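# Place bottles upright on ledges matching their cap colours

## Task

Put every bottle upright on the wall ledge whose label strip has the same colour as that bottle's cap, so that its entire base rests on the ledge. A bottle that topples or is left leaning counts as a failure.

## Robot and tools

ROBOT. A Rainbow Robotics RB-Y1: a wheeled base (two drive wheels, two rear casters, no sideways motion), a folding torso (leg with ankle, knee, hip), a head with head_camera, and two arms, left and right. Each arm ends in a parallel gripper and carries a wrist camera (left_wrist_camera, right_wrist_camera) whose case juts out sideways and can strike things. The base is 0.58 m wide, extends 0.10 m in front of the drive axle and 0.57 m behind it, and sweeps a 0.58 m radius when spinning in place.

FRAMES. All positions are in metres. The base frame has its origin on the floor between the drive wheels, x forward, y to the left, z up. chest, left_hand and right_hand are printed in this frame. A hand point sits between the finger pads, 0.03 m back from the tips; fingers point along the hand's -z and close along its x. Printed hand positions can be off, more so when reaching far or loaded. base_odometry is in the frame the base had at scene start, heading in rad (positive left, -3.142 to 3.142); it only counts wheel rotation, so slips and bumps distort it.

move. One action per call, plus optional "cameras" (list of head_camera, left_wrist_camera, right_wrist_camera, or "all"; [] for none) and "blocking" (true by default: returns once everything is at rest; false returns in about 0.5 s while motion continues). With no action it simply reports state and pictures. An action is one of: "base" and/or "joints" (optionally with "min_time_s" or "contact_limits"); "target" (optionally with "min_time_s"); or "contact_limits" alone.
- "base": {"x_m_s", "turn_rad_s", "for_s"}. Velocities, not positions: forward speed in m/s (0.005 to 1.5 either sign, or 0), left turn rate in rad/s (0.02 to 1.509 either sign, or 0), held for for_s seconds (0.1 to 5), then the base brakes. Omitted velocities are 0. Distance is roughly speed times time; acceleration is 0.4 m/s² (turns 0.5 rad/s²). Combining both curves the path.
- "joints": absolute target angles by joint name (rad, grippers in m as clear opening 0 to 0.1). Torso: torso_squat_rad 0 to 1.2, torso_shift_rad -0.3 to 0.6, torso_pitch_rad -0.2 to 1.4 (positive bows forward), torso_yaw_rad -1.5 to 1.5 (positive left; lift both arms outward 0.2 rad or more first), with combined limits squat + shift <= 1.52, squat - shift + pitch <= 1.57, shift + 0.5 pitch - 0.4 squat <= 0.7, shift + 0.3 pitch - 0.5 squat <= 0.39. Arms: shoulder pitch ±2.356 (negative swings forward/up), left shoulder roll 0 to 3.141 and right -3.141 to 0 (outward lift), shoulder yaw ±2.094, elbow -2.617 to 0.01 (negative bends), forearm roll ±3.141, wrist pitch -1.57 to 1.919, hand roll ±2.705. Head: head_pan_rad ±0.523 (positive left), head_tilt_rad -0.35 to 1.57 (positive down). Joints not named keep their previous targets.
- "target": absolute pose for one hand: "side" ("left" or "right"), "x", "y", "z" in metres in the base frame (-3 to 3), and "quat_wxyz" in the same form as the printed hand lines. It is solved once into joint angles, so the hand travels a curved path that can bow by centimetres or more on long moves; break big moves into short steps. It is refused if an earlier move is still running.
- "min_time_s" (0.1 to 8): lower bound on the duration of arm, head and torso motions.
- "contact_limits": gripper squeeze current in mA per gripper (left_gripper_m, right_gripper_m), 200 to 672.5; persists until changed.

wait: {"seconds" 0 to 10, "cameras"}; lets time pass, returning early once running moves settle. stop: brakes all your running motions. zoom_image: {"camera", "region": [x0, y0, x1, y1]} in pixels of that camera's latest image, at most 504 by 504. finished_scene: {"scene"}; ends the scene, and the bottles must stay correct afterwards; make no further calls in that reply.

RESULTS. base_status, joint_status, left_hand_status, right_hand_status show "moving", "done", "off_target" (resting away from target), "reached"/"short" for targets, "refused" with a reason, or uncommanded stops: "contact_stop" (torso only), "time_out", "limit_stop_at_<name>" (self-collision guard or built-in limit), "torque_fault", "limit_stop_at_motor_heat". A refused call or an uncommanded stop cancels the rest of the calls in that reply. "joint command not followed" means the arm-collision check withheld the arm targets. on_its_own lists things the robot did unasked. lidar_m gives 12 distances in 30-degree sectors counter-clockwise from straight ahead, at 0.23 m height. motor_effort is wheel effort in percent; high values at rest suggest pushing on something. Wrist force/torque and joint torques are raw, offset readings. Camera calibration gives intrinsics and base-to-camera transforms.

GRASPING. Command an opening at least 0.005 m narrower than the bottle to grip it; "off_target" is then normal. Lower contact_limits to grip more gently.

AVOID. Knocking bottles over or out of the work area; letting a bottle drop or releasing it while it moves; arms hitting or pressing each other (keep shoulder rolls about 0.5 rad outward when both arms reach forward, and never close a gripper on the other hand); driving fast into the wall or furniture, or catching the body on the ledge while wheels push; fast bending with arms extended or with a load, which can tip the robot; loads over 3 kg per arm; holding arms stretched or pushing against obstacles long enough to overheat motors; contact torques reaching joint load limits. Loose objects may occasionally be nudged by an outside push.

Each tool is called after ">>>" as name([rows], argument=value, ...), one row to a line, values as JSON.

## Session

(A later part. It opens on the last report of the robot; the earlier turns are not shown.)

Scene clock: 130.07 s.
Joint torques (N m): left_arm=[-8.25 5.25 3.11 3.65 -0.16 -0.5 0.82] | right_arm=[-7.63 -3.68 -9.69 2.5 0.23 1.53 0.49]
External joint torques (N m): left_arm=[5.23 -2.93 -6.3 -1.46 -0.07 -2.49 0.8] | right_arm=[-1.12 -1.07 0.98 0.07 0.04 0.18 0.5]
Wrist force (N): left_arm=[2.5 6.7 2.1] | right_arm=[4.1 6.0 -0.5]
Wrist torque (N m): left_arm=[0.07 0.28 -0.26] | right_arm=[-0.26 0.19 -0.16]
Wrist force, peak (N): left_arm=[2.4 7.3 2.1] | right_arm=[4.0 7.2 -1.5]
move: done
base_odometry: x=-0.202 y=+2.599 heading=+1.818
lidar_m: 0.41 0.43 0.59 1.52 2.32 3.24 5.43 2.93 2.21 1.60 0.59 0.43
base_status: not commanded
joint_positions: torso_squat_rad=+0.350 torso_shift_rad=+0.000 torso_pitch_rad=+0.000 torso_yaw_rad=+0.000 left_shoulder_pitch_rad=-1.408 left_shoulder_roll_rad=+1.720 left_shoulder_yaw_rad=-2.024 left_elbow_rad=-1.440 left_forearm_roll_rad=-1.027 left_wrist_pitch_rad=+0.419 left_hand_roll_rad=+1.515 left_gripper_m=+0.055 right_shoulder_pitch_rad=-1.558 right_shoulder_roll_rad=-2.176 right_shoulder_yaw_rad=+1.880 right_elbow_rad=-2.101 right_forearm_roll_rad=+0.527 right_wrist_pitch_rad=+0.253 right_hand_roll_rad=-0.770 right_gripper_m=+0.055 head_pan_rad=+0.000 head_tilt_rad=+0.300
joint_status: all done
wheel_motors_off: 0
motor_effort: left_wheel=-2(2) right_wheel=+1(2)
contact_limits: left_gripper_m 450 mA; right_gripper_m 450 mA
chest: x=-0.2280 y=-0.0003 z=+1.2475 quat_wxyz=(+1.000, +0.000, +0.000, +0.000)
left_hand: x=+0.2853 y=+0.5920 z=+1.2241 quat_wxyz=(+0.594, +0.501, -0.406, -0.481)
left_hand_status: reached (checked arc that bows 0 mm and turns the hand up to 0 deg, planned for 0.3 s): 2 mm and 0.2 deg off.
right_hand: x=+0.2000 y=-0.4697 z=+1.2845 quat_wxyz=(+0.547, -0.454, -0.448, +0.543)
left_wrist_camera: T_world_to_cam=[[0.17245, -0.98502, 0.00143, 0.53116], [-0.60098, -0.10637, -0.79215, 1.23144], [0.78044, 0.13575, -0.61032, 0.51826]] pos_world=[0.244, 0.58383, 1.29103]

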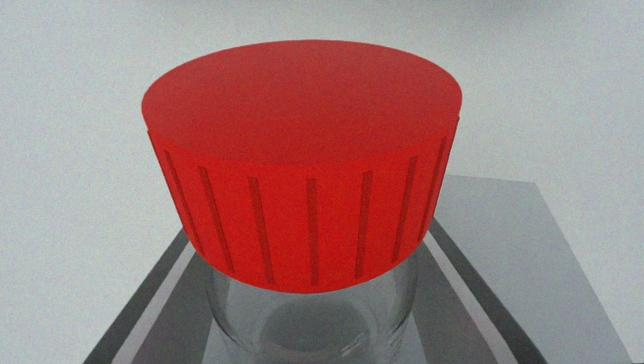

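>>> move(joints={"left_gripper_m": 0.1})

>>> move(target={"side": "left", "x": 0.235, "y": 0.582, "z": 1.232, "quat_wxyz": [0.5953, 0.4995, -0.4045, -0.4821]}, min_time_s=0.5)

>>> move(target={"side": "left", "x": 0.175, "y": 0.565, "z": 1.25, "quat_wxyz": [0.5953, 0.4995, -0.4045, -0.4821]}, min_time_s=0.5, cameras=["left_wrist_camera"])

>>> move(joints={"left_shoulder_pitch_rad": -1.007, "left_shoulder_roll_rad": 2.364, "left_shoulder_yaw_rad": -1.301, "left_elbow_rad": -2.307, "left_forearm_roll_rad": -0.572, "left_wrist_pitch_rad": 0.307, "left_hand_roll_rad": 1.001}, min_time_s=0.8)

>>> move(joints={"left_shoulder_pitch_rad": -1.403, "left_shoulder_roll_rad": 1.658, "left_shoulder_yaw_rad": -0.868, "left_elbow_rad": -2.58, "left_forearm_roll_rad": 0.704, "left_wrist_pitch_rad": 1.341, "left_hand_roll_rad": -0.016}, min_time_s=0.9)

>>> move(joints={"left_shoulder_pitch_rad": -1.715, "left_shoulder_roll_rad": 0.717, "left_shoulder_yaw_rad": -0.939, "left_elbow_rad": -1.791, "left_forearm_roll_rad": 0.603, "left_wrist_pitch_rad": 1.292, "left_hand_roll_rad": -0.340}, min_time_s=0.9)

>>> move(target={"side": "left", "x": 0.245, "y": -0.19, "z": 1.450, "quat_wxyz": [0.4116, 0.3454, -0.5421, -0.6461]}, min_time_s=0.8, cameras=["left_wrist_camera", "head_camera"])

Scene clock: 133.00 s.
Joint torques (N m): left_arm=[-12.76 7.69 7.36 4.48 -0.08 1.76 0.54] | right_arm=[-7.69 -3.97 -9.89 2.48 0.05 1.61 0.06]
External joint torques (N m): left_arm=[0.72 -0.51 -2.03 -0.63 0.01 -0.22 0.53] | right_arm=[-1.19 -1.36 0.78 0.05 -0.13 0.26 0.07]
Wrist force (N): left_arm=[2.3 -4.2 0.2] | right_arm=[3.3 6.1 -0.3]
Wrist torque (N m): left_arm=[0.08 0.27 -0.09] | right_arm=[-0.24 0.05 -0.14]
Wrist force, peak (N): left_arm=[2.8 6.8 1.8] | right_arm=[4.3 7.0 -0.7]
move: done
base_odometry: x=-0.202 y=+2.599 heading=+1.818
lidar_m: 0.41 0.43 0.59 1.52 2.32 3.24 5.43 2.92 2.22 1.60 0.59 0.43
base_status: not commanded
joint_positions: torso_squat_rad=+0.350 torso_shift_rad=+0.000 torso_pitch_rad=+0.000 torso_yaw_rad=+0.000 left_shoulder_pitch_rad=-1.407 left_shoulder_roll_rad=+1.719 left_shoulder_yaw_rad=-2.025 left_elbow_rad=-1.440 left_forearm_roll_rad=-1.027 left_wrist_pitch_rad=+0.419 left_hand_roll_rad=+1.515 left_gripper_m=+0.100 right_shoulder_pitch_rad=-1.558 right_shoulder_roll_rad=-2.176 right_shoulder_yaw_rad=+1.880 right_elbow_rad=-2.101 right_forearm_roll_rad=+0.527 right_wrist_pitch_rad=+0.253 right_hand_roll_rad=-0.770 right_gripper_m=+0.055 head_pan_rad=+0.000 head_tilt_rad=+0.300
joint_status: all done
wheel_motors_off: 0
motor_effort: left_wheel=-2(2) right_wheel=+1(2)
contact_limits: left_gripper_m 450 mA; right_gripper_m 450 mA
chest: x=-0.2280 y=-0.0003 z=+1.2475 quat_wxyz=(+1.000, +0.000, +0.000, +0.000)
left_hand: x=+0.2850 y=+0.5921 z=+1.2227 quat_wxyz=(+0.595, +0.500, -0.405, -0.482)
right_hand: x=+0.2000 y=-0.4696 z=+1.2845 quat_wxyz=(+0.547, -0.454, -0.448, +0.543)
pictures: none

Scene clock: 133.90 s.
Joint torques (N m): left_arm=[-10.82 6.79 10.27 3.55 -0.24 1.94 0.34] | right_arm=[-7.45 -3.19 -10.19 2.53 0.2 1.67 0.13]
External joint torques (N m): left_arm=[-0.6 0.27 0.07 -0.5 -0.03 0 0.33] | right_arm=[-0.95 -0.58 0.48 0.1 0.02 0.32 0.13]
Wrist force (N): left_arm=[2.7 -3.8 0.1] | right_arm=[3.8 6.3 -0.4]
Wrist torque (N m): left_arm=[0.05 0.31 0.04] | right_arm=[-0.28 0.16 -0.14]
Wrist force, peak (N): left_arm=[3.4 -5.3 0.0] | right_arm=[3.9 7.1 -1.4]
move: done
base_odometry: x=-0.202 y=+2.599 heading=+1.818
lidar_m: 0.41 0.43 0.59 1.52 2.32 3.23 5.43 2.93 2.21 1.61 0.59 0.43
base_status: not commanded
joint_positions: torso_squat_rad=+0.350 torso_shift_rad=+0.000 torso_pitch_rad=+0.000 torso_yaw_rad=+0.000 left_shoulder_pitch_rad=-1.432 left_shoulder_roll_rad=+1.918 left_shoulder_yaw_rad=-2.021 left_elbow_rad=-1.684 left_forearm_roll_rad=-0.961 left_wrist_pitch_rad=+0.430 left_hand_roll_rad=+1.349 left_gripper_m=+0.100 right_shoulder_pitch_rad=-1.558 right_shoulder_roll_rad=-2.176 right_shoulder_yaw_rad=+1.880 right_elbow_rad=-2.101 right_forearm_roll_rad=+0.527 right_wrist_pitch_rad=+0.253 right_hand_roll_rad=-0.770 right_gripper_m=+0.055 head_pan_rad=+0.000 head_tilt_rad=+0.300
joint_status: all done
wheel_motors_off: 0
motor_effort: left_wheel=-1(2) right_wheel=+1(2)
contact_limits: left_gripper_m 450 mA; right_gripper_m 450 mA
chest: x=-0.2280 y=-0.0003 z=+1.2475 quat_wxyz=(+1.000, +0.000, +0.000, +0.000)
left_hand: x=+0.2349 y=+0.5822 z=+1.2320 quat_wxyz=(+0.595, +0.499, -0.405, -0.482)
left_hand_status: reached (checked arc that bows 7 mm and turns the hand up to 1 deg, planned for 0.6 s): 0 mm and 0.0 deg off.
right_hand: x=+0.2000 y=-0.4696 z=+1.2846 quat_wxyz=(+0.547, -0.454, -0.448, +0.543)
pictures: none

Scene clock: 134.83 s.
Joint torques (N m): left_arm=[-6.33 5.27 11.38 2.55 -0.39 1.66 0.45] | right_arm=[-7.3 -3.21 -10.07 2.54 0.31 1.28 0.17]
External joint torques (N m): left_arm=[-0.12 0.3 0.76 -0.43 -0.09 -0.18 0.44] | right_arm=[-0.8 -0.6 0.59 0.12 0.13 -0.07 0.18]
Wrist force (N): left_arm=[2.3 -3.9 -0.2] | right_arm=[3.8 6.5 -0.9]
Wrist torque (N m): left_arm=[0.05 0.28 0.02] | right_arm=[-0.29 0.15 -0.15]
Wrist force, peak (N): left_arm=[3.5 -4.4 -0.1] | right_arm=[4.3 7.0 -0.8]
move: done
base_odometry: x=-0.202 y=+2.599 heading=+1.818
lidar_m: 0.41 0.43 0.59 1.52 2.32 3.23 5.43 2.91 2.21 1.60 0.58 0.42
base_status: not commanded
joint_positions: torso_squat_rad=+0.350 torso_shift_rad=+0.000 torso_pitch_rad=+0.000 torso_yaw_rad=+0.000 left_shoulder_pitch_rad=-1.431 left_shoulder_roll_rad=+2.167 left_shoulder_yaw_rad=-1.979 left_elbow_rad=-1.946 left_forearm_roll_rad=-0.899 left_wrist_pitch_rad=+0.399 left_hand_roll_rad=+1.183 left_gripper_m=+0.100 right_shoulder_pitch_rad=-1.558 right_shoulder_roll_rad=-2.176 right_shoulder_yaw_rad=+1.880 right_elbow_rad=-2.101 right_forearm_roll_rad=+0.527 right_wrist_pitch_rad=+0.253 right_hand_roll_rad=-0.770 right_gripper_m=+0.055 head_pan_rad=+0.000 head_tilt_rad=+0.300
joint_status: all done
wheel_motors_off: 0
motor_effort: left_wheel=-2(2) right_wheel=+1(3)
contact_limits: left_gripper_m 450 mA; right_gripper_m 450 mA
chest: x=-0.2280 y=-0.0003 z=+1.2475 quat_wxyz=(+1.000, +0.000, +0.000, +0.000)
left_hand: x=+0.1749 y=+0.5652 z=+1.2500 quat_wxyz=(+0.595, +0.499, -0.405, -0.482)
left_hand_status: reached (checked arc that bows 4 mm and turns the hand up to 1 deg, planned for 0.6 s): 0 mm and 0.1 deg off.
right_hand: x=+0.2000 y=-0.4696 z=+1.2846 quat_wxyz=(+0.547, -0.454, -0.448, +0.543)
left_wrist_camera: T_world_to_cam=[[0.1713, -0.98522, 0.00141, 0.52412], [-0.60405, -0.10615, -0.78985, 1.18021], [0.77832, 0.13445, -0.6133, 0.62871]] pos_world=[0.13378, 0.55713, 1.31703]

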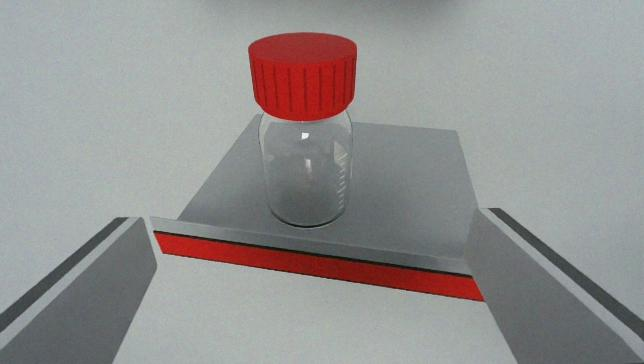

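Scene clock: 136.10 s.
Joint torques (N m): left_arm=[-5.1 10.72 8.95 4.28 -0.68 1.75 0.25] | right_arm=[-7.35 -3.84 -10.31 2.4 0.27 1.63 0.08]
External joint torques (N m): left_arm=[-0.31 1.39 -0.31 -0.09 -0.36 0.07 0.23] | right_arm=[-0.85 -1.23 0.36 -0.02 0.08 0.28 0.09]
Wrist force (N): left_arm=[2.6 -3.8 -0.1] | right_arm=[3.1 6.8 -0.4]
Wrist torque (N m): left_arm=[0.04 0.30 0.03] | right_arm=[-0.36 0.05 -0.17]
Wrist force, peak (N): left_arm=[3.8 -4.4 0.4] | right_arm=[3.7 6.9 -1.1]
move: done
base_odometry: x=-0.202 y=+2.599 heading=+1.818
lidar_m: 0.41 0.42 0.59 1.52 2.31 3.24 5.42 2.92 2.22 1.60 0.59 0.43
base_status: not commanded
joint_positions: torso_squat_rad=+0.350 torso_shift_rad=+0.000 torso_pitch_rad=+0.000 torso_yaw_rad=+0.000 left_shoulder_pitch_rad=-1.007 left_shoulder_roll_rad=+2.364 left_shoulder_yaw_rad=-1.301 left_elbow_rad=-2.307 left_forearm_roll_rad=-0.572 left_wrist_pitch_rad=+0.307 left_hand_roll_rad=+1.001 left_gripper_m=+0.100 right_shoulder_pitch_rad=-1.558 right_shoulder_roll_rad=-2.176 right_shoulder_yaw_rad=+1.880 right_elbow_rad=-2.101 right_forearm_roll_rad=+0.527 right_wrist_pitch_rad=+0.253 right_hand_roll_rad=-0.770 right_gripper_m=+0.055 head_pan_rad=+0.000 head_tilt_rad=+0.300
joint_status: all done
wheel_motors_off: 0
motor_effort: left_wheel=-2(2) right_wheel=+2(2)
contact_limits: left_gripper_m 450 mA; right_gripper_m 450 mA
chest: x=-0.2280 y=-0.0003 z=+1.2475 quat_wxyz=(+1.000, +0.000, +0.000, +0.000)
left_hand: x=+0.1651 y=+0.4302 z=+1.3349 quat_wxyz=(+0.540, +0.454, -0.456, -0.542)
right_hand: x=+0.2000 y=-0.4696 z=+1.2846 quat_wxyz=(+0.547, -0.454, -0.448, +0.543)
pictures: none

Scene clock: 137.83 s.
Joint torques (N m): left_arm=[-10.26 6.4 7.89 4.81 -1.94 -0.33 0.53] | right_arm=[-7.78 -4.02 -10.19 2.4 0.06 1.58 0.18]
External joint torques (N m): left_arm=[0.21 1.29 -0.38 -0.05 -0.02 -0.28 0.52] | right_arm=[-1.28 -1.41 0.48 -0.02 -0.13 0.23 0.19]
Wrist force (N): left_arm=[2.5 -4.1 0.1] | right_arm=[3.7 6.2 -0.7]
Wrist torque (N m): left_arm=[0.06 0.30 0.03] | right_arm=[-0.27 0.10 -0.14]
Wrist force, peak (N): left_arm=[2.2 -5.7 1.2] | right_arm=[3.9 6.6 -1.3]
move: done
base_odometry: x=-0.202 y=+2.599 heading=+1.818
lidar_m: 0.41 0.43 0.59 1.52 2.31 3.23 5.43 2.92 2.22 1.60 0.59 0.43
base_status: not commanded
joint_positions: torso_squat_rad=+0.350 torso_shift_rad=+0.000 torso_pitch_rad=+0.000 torso_yaw_rad=+0.000 left_shoulder_pitch_rad=-1.403 left_shoulder_roll_rad=+1.658 left_shoulder_yaw_rad=-0.868 left_elbow_rad=-2.580 left_forearm_roll_rad=+0.704 left_wrist_pitch_rad=+1.341 left_hand_roll_rad=-0.016 left_gripper_m=+0.100 right_shoulder_pitch_rad=-1.558 right_shoulder_roll_rad=-2.176 right_shoulder_yaw_rad=+1.880 right_elbow_rad=-2.101 right_forearm_roll_rad=+0.527 right_wrist_pitch_rad=+0.253 right_hand_roll_rad=-0.770 right_gripper_m=+0.055 head_pan_rad=+0.000 head_tilt_rad=+0.300
joint_status: all done
wheel_motors_off: 0
motor_effort: left_wheel=-1(2) right_wheel=+0(3)
contact_limits: left_gripper_m 450 mA; right_gripper_m 450 mA
chest: x=-0.2280 y=-0.0002 z=+1.2475 quat_wxyz=(+1.000, +0.000, +0.000, +0.000)
left_hand: x=+0.1801 y=+0.2199 z=+1.3904 quat_wxyz=(+0.542, +0.455, -0.454, -0.541)
right_hand: x=+0.2001 y=-0.4696 z=+1.2846 quat_wxyz=(+0.547, -0.454, -0.448, +0.543)
pictures: none

Scene clock: 139.43 s.
Joint torques (N m): left_arm=[-19.4 9.81 8.99 3.19 -1.71 -0.66 0.42] | right_arm=[-7.18 -3.91 -9.82 2.69 0.07 1.63 0.32]
External joint torques (N m): left_arm=[-0.19 2.1 -1.93 0.94 0.06 0.03 0.41] | right_arm=[-0.68 -1.3 0.85 0.26 -0.12 0.28 0.32]
Wrist force (N): left_arm=[2.5 -4.0 0.0] | right_arm=[3.8 6.6 -0.9]
Wrist torque (N m): left_arm=[0.06 0.28 0.04] | right_arm=[-0.34 0.11 -0.12]
Wrist force, peak (N): left_arm=[2.2 -4.9 0.4] | right_arm=[4.4 6.5 -1.1]
move: done
base_odometry: x=-0.202 y=+2.599 heading=+1.818
lidar_m: 0.41 0.44 0.59 1.52 2.32 3.24 5.43 2.92 2.22 1.61 0.59 0.43
base_status: not commanded
joint_positions: torso_squat_rad=+0.350 torso_shift_rad=+0.000 torso_pitch_rad=+0.000 torso_yaw_rad=+0.000 left_shoulder_pitch_rad=-1.715 left_shoulder_roll_rad=+0.717 left_shoulder_yaw_rad=-0.938 left_elbow_rad=-1.791 left_forearm_roll_rad=+0.603 left_wrist_pitch_rad=+1.292 left_hand_roll_rad=-0.340 left_gripper_m=+0.100 right_shoulder_pitch_rad=-1.558 right_shoulder_roll_rad=-2.176 right_shoulder_yaw_rad=+1.880 right_elbow_rad=-2.101 right_forearm_roll_rad=+0.527 right_wrist_pitch_rad=+0.253 right_hand_roll_rad=-0.770 right_gripper_m=+0.055 head_pan_rad=+0.000 head_tilt_rad=+0.300
joint_status: all done
wheel_motors_off: 0
motor_effort: left_wheel=-1(2) right_wheel=+1(3)
contact_limits: left_gripper_m 450 mA; right_gripper_m 450 mA
chest: x=-0.2279 y=-0.0002 z=+1.2475 quat_wxyz=(+1.000, +0.000, +0.000, +0.000)
left_hand: x=+0.2745 y=-0.0505 z=+1.4456 quat_wxyz=(+0.439, +0.369, -0.527, -0.628)
right_hand: x=+0.2001 y=-0.4696 z=+1.2846 quat_wxyz=(+0.547, -0.454, -0.448, +0.543)
pictures: none

Scene clock: 141.13 s.
Joint torques (N m): left_arm=[-18.87 12.62 8.34 2.63 -1.81 -0.44 0.56] | right_arm=[-7.73 -3.48 -9.75 2.47 0.08 1.43 0.14]
External joint torques (N m): left_arm=[-0.48 1.81 -1.88 0.73 -0.05 0.22 0.54] | right_arm=[-1.22 -0.87 0.92 0.04 -0.1 0.08 0.15]
Wrist force (N): left_arm=[2.3 -3.6 0.1] | right_arm=[3.4 6.2 -0.5]
Wrist torque (N m): left_arm=[0.02 0.27 -0.09] | right_arm=[-0.29 0.10 -0.15]
Wrist force, peak (N): left_arm=[4.0 -4.4 0.2] | right_arm=[3.5 7.1 -1.0]
move: done
base_odometry: x=-0.202 y=+2.599 heading=+1.818
lidar_m: 0.41 0.43 0.60 1.52 2.32 3.24 5.42 2.92 2.22 1.60 0.59 0.43
base_status: not commanded
joint_positions: torso_squat_rad=+0.350 torso_shift_rad=+0.000 torso_pitch_rad=+0.000 torso_yaw_rad=+0.000 left_shoulder_pitch_rad=-1.909 left_shoulder_roll_rad=+0.329 left_shoulder_yaw_rad=-0.977 left_elbow_rad=-1.430 left_forearm_roll_rad=+0.556 left_wrist_pitch_rad=+1.266 left_hand_roll_rad=-0.324 left_gripper_m=+0.100 right_shoulder_pitch_rad=-1.558 right_shoulder_roll_rad=-2.176 right_shoulder_yaw_rad=+1.880 right_elbow_rad=-2.101 right_forearm_roll_rad=+0.527 right_wrist_pitch_rad=+0.253 right_hand_roll_rad=-0.770 right_gripper_m=+0.055 head_pan_rad=+0.000 head_tilt_rad=+0.300
joint_status: all done
wheel_motors_off: 0
motor_effort: left_wheel=-1(2) right_wheel=+1(2)
contact_limits: left_gripper_m 450 mA; right_gripper_m 450 mA
chest: x=-0.2280 y=-0.0002 z=+1.2475 quat_wxyz=(+1.000, +0.000, +0.000, +0.000)
left_hand: x=+0.2445 y=-0.1899 z=+1.4503 quat_wxyz=(+0.411, +0.345, -0.543, -0.646)
left_hand_status: reached (checked arc that bows 11 mm and turns the hand up to 5 deg, planned for 0.8 s): 1 mm and 0.1 deg off.
right_hand: x=+0.2000 y=-0.4696 z=+1.2846 quat_wxyz=(+0.547, -0.454, -0.448, +0.543)
pictures: head_camera, left_wrist_camera
head_camera: T_world_to_cam=[[-0.02915, -0.99933, 0.02235, -0.03386], [-0.26043, -0.01399, -0.96539, 1.4023], [0.96505, -0.03396, -0.25985, 0.51798]] pos_world=[-0.13566, 0.00337, 1.48912]
left_wrist_camera: T_world_to_cam=[[-0.45588, -0.89004, 0.00149, -0.06079], [-0.54597, 0.27832, -0.79022, 1.35968], [0.70291, -0.36106, -0.61282, 0.72255]] pos_world=[0.20675, -0.17165, 1.51733]

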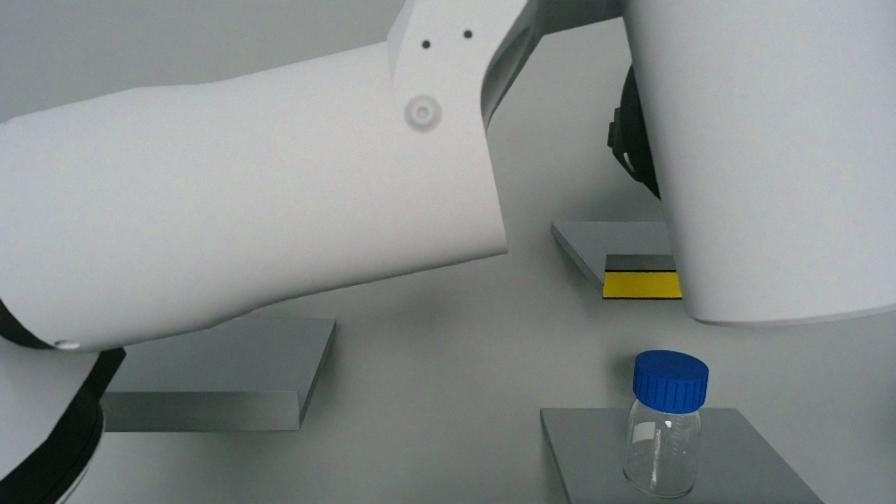

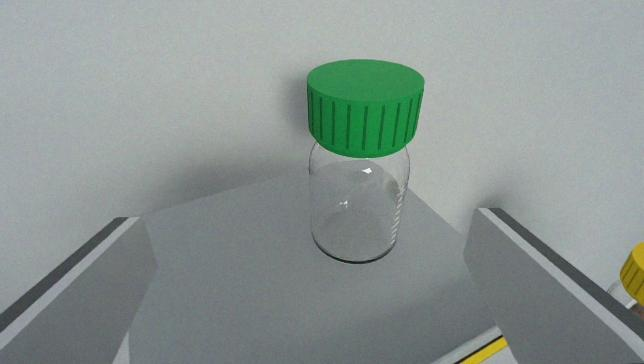

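>>> move(target={"side": "left", "x": 0.272, "y": -0.231, "z": 1.434, "quat_wxyz": [0.4116, 0.3454, -0.5421, -0.6461]}, min_time_s=0.6)

>>> move(target={"side": "left", "x": 0.3206, "y": -0.2535, "z": 1.417, "quat_wxyz": [0.4116, 0.3454, -0.5421, -0.6461]}, min_time_s=0.6)

>>> move(joints={"left_gripper_m": 0.042}, cameras=["left_wrist_camera"])

Scene clock: 143.83 s.
Joint torques (N m): left_arm=[-20.19 13.69 7.41 2 -1.59 -0.66 0.13] | right_arm=[-7.69 -3.51 -10.48 2.48 0.18 1.59 0.31]
External joint torques (N m): left_arm=[-1.21 1.27 -1.62 0.8 0.03 0.07 0.11] | right_arm=[-1.18 -0.89 0.19 0.05 -0.01 0.24 0.32]
Wrist force (N): left_arm=[2.3 -3.7 -0.1] | right_arm=[3.3 5.8 -1.7]
Wrist torque (N m): left_arm=[0.02 0.28 0.03] | right_arm=[-0.21 0.04 -0.17]
Wrist force, peak (N): left_arm=[3.3 -5.0 -0.2] | right_arm=[3.7 7.1 -0.9]
move: done
base_odometry: x=-0.202 y=+2.599 heading=+1.818
lidar_m: 0.41 0.43 0.59 1.51 2.32 3.24 5.42 2.93 2.22 1.61 0.59 0.43
base_status: not commanded
joint_positions: torso_squat_rad=+0.350 torso_shift_rad=+0.000 torso_pitch_rad=+0.000 torso_yaw_rad=+0.000 left_shoulder_pitch_rad=-1.945 left_shoulder_roll_rad=+0.162 left_shoulder_yaw_rad=-1.003 left_elbow_rad=-1.125 left_forearm_roll_rad=+0.520 left_wrist_pitch_rad=+1.117 left_hand_roll_rad=-0.361 left_gripper_m=+0.100 right_shoulder_pitch_rad=-1.558 right_shoulder_roll_rad=-2.176 right_shoulder_yaw_rad=+1.880 right_elbow_rad=-2.101 right_forearm_roll_rad=+0.527 right_wrist_pitch_rad=+0.253 right_hand_roll_rad=-0.770 right_gripper_m=+0.055 head_pan_rad=+0.000 head_tilt_rad=+0.300
joint_status: all done
wheel_motors_off: 0
motor_effort: left_wheel=-1(2) right_wheel=+2(2)
contact_limits: left_gripper_m 450 mA; right_gripper_m 450 mA
chest: x=-0.2280 y=-0.0002 z=+1.2475 quat_wxyz=(+1.000, +0.000, +0.000, +0.000)
left_hand: x=+0.2717 y=-0.2309 z=+1.4341 quat_wxyz=(+0.411, +0.345, -0.543, -0.646)
left_hand_status: reached (checked arc that bows 11 mm and turns the hand up to 2 deg, planned for 0.6 s): 0 mm and 0.1 deg off.
right_hand: x=+0.2000 y=-0.4696 z=+1.2846 quat_wxyz=(+0.547, -0.454, -0.448, +0.543)
pictures: none

Scene clock: 144.13 s.
Joint torques (N m): left_arm=[-20.03 14.05 7.35 1.96 -1.61 -0.65 0.08] | right_arm=[-7.93 -3.33 -9.94 2.38 0.14 1.57 0.18]
External joint torques (N m): left_arm=[-1.05 1.63 -1.68 0.76 0 0.08 0.07] | right_arm=[-1.42 -0.72 0.72 -0.04 -0.05 0.22 0.19]
Wrist force (N): left_arm=[2.4 -3.7 0.0] | right_arm=[4.2 6.2 -0.6]
Wrist torque (N m): left_arm=[0.03 0.30 0.04] | right_arm=[-0.30 0.17 -0.19]
Wrist force, peak (N): left_arm=[2.7 -3.9 0.0] | right_arm=[4.1 6.9 -1.3]
move: refused
base_odometry: x=-0.202 y=+2.599 heading=+1.818
lidar_m: 0.41 0.42 0.60 1.52 2.32 3.23 5.42 2.92 2.22 1.61 0.59 0.43
base_status: not commanded
joint_positions: torso_squat_rad=+0.350 torso_shift_rad=+0.000 torso_pitch_rad=+0.000 torso_yaw_rad=+0.000 left_shoulder_pitch_rad=-1.945 left_shoulder_roll_rad=+0.162 left_shoulder_yaw_rad=-1.003 left_elbow_rad=-1.125 left_forearm_roll_rad=+0.520 left_wrist_pitch_rad=+1.117 left_hand_roll_rad=-0.361 left_gripper_m=+0.100 right_shoulder_pitch_rad=-1.558 right_shoulder_roll_rad=-2.176 right_shoulder_yaw_rad=+1.880 right_elbow_rad=-2.101 right_forearm_roll_rad=+0.527 right_wrist_pitch_rad=+0.253 right_hand_roll_rad=-0.770 right_gripper_m=+0.055 head_pan_rad=+0.000 head_tilt_rad=+0.300
joint_status: not commanded
wheel_motors_off: 0
motor_effort: left_wheel=-1(2) right_wheel=+1(2)
contact_limits: left_gripper_m 450 mA; right_gripper_m 450 mA
chest: x=-0.2280 y=-0.0002 z=+1.2475 quat_wxyz=(+1.000, +0.000, +0.000, +0.000)
left_hand: x=+0.2717 y=-0.2309 z=+1.4341 quat_wxyz=(+0.411, +0.345, -0.543, -0.646)
left_hand_status: refused: the posture found for that pose stands 4 mm from the chest (limit 10 mm). Nothing moved. The solve starts from where the arm stands: from another posture it may find a clear one.
right_hand: x=+0.2000 y=-0.4696 z=+1.2846 quat_wxyz=(+0.547, -0.454, -0.448, +0.543)
pictures: none

not run: a stop that you did not command came earlier in this reply.

>>> move(target={"side": "left", "x": 0.270, "y": -0.217, "z": 1.436, "quat_wxyz": [0.3537, 0.2968, -0.5701, -0.6795]}, min_time_s=0.5, cameras=["left_wrist_camera"])

>>> move(joints={"left_gripper_m": 0.088})

>>> move(target={"side": "left", "x": 0.3208, "y": -0.2527, "z": 1.418, "quat_wxyz": [0.3537, 0.2968, -0.5701, -0.6795]}, min_time_s=0.7, cameras=["left_wrist_camera"])

Scene clock: 148.10 s.
Joint torques (N m): left_arm=[-20.79 10.73 11.25 0.28 -1.32 -0.89 0.31] | right_arm=[-8.04 -3.8 -10.03 2.44 0.14 1.76 0.28]
External joint torques (N m): left_arm=[-0.94 0.16 0.93 -0.67 0.08 0.04 0.29] | right_arm=[-1.54 -1.19 0.64 0.02 -0.05 0.41 0.29]
Wrist force (N): left_arm=[2.3 -3.8 0.2] | right_arm=[3.5 6.2 0.0]
Wrist torque (N m): left_arm=[0.03 0.27 0.03] | right_arm=[-0.27 0.10 -0.16]
Wrist force, peak (N): left_arm=[3.0 -4.5 -0.3] | right_arm=[3.7 7.1 -0.8]
move: done
base_odometry: x=-0.202 y=+2.599 heading=+1.818
lidar_m: 0.41 0.43 0.60 1.52 2.32 3.23 5.44 2.92 2.22 1.61 0.58 0.42
base_status: not commanded
joint_positions: torso_squat_rad=+0.350 torso_shift_rad=+0.000 torso_pitch_rad=+0.000 torso_yaw_rad=+0.000 left_shoulder_pitch_rad=-1.840 left_shoulder_roll_rad=+0.307 left_shoulder_yaw_rad=-0.968 left_elbow_rad=-1.298 left_forearm_roll_rad=+0.595 left_wrist_pitch_rad=+0.980 left_hand_roll_rad=-0.473 left_gripper_m=+0.100 right_shoulder_pitch_rad=-1.558 right_shoulder_roll_rad=-2.176 right_shoulder_yaw_rad=+1.880 right_elbow_rad=-2.101 right_forearm_roll_rad=+0.527 right_wrist_pitch_rad=+0.253 right_hand_roll_rad=-0.770 right_gripper_m=+0.055 head_pan_rad=+0.000 head_tilt_rad=+0.300
joint_status: all done
wheel_motors_off: 0
motor_effort: left_wheel=-1(2) right_wheel=+2(2)
contact_limits: left_gripper_m 450 mA; right_gripper_m 450 mA
chest: x=-0.2280 y=-0.0002 z=+1.2475 quat_wxyz=(+1.000, +0.000, +0.000, +0.000)
left_hand: x=+0.2699 y=-0.2165 z=+1.4364 quat_wxyz=(+0.355, +0.298, -0.571, -0.678)
left_hand_status: reached (checked arc that bows 4 mm and turns the hand up to 10 deg, planned for 0.5 s): 1 mm and 0.3 deg off.
right_hand: x=+0.2000 y=-0.4696 z=+1.2846 quat_wxyz=(+0.547, -0.454, -0.448, +0.543)
left_wrist_camera: T_world_to_cam=[[-0.60009, -0.79993, 0.00146, -0.01435], [-0.48995, 0.36611, -0.79115, 1.37524], [0.63233, -0.47548, -0.61162, 0.67917]] pos_world=[0.23572, -0.19204, 1.50343]

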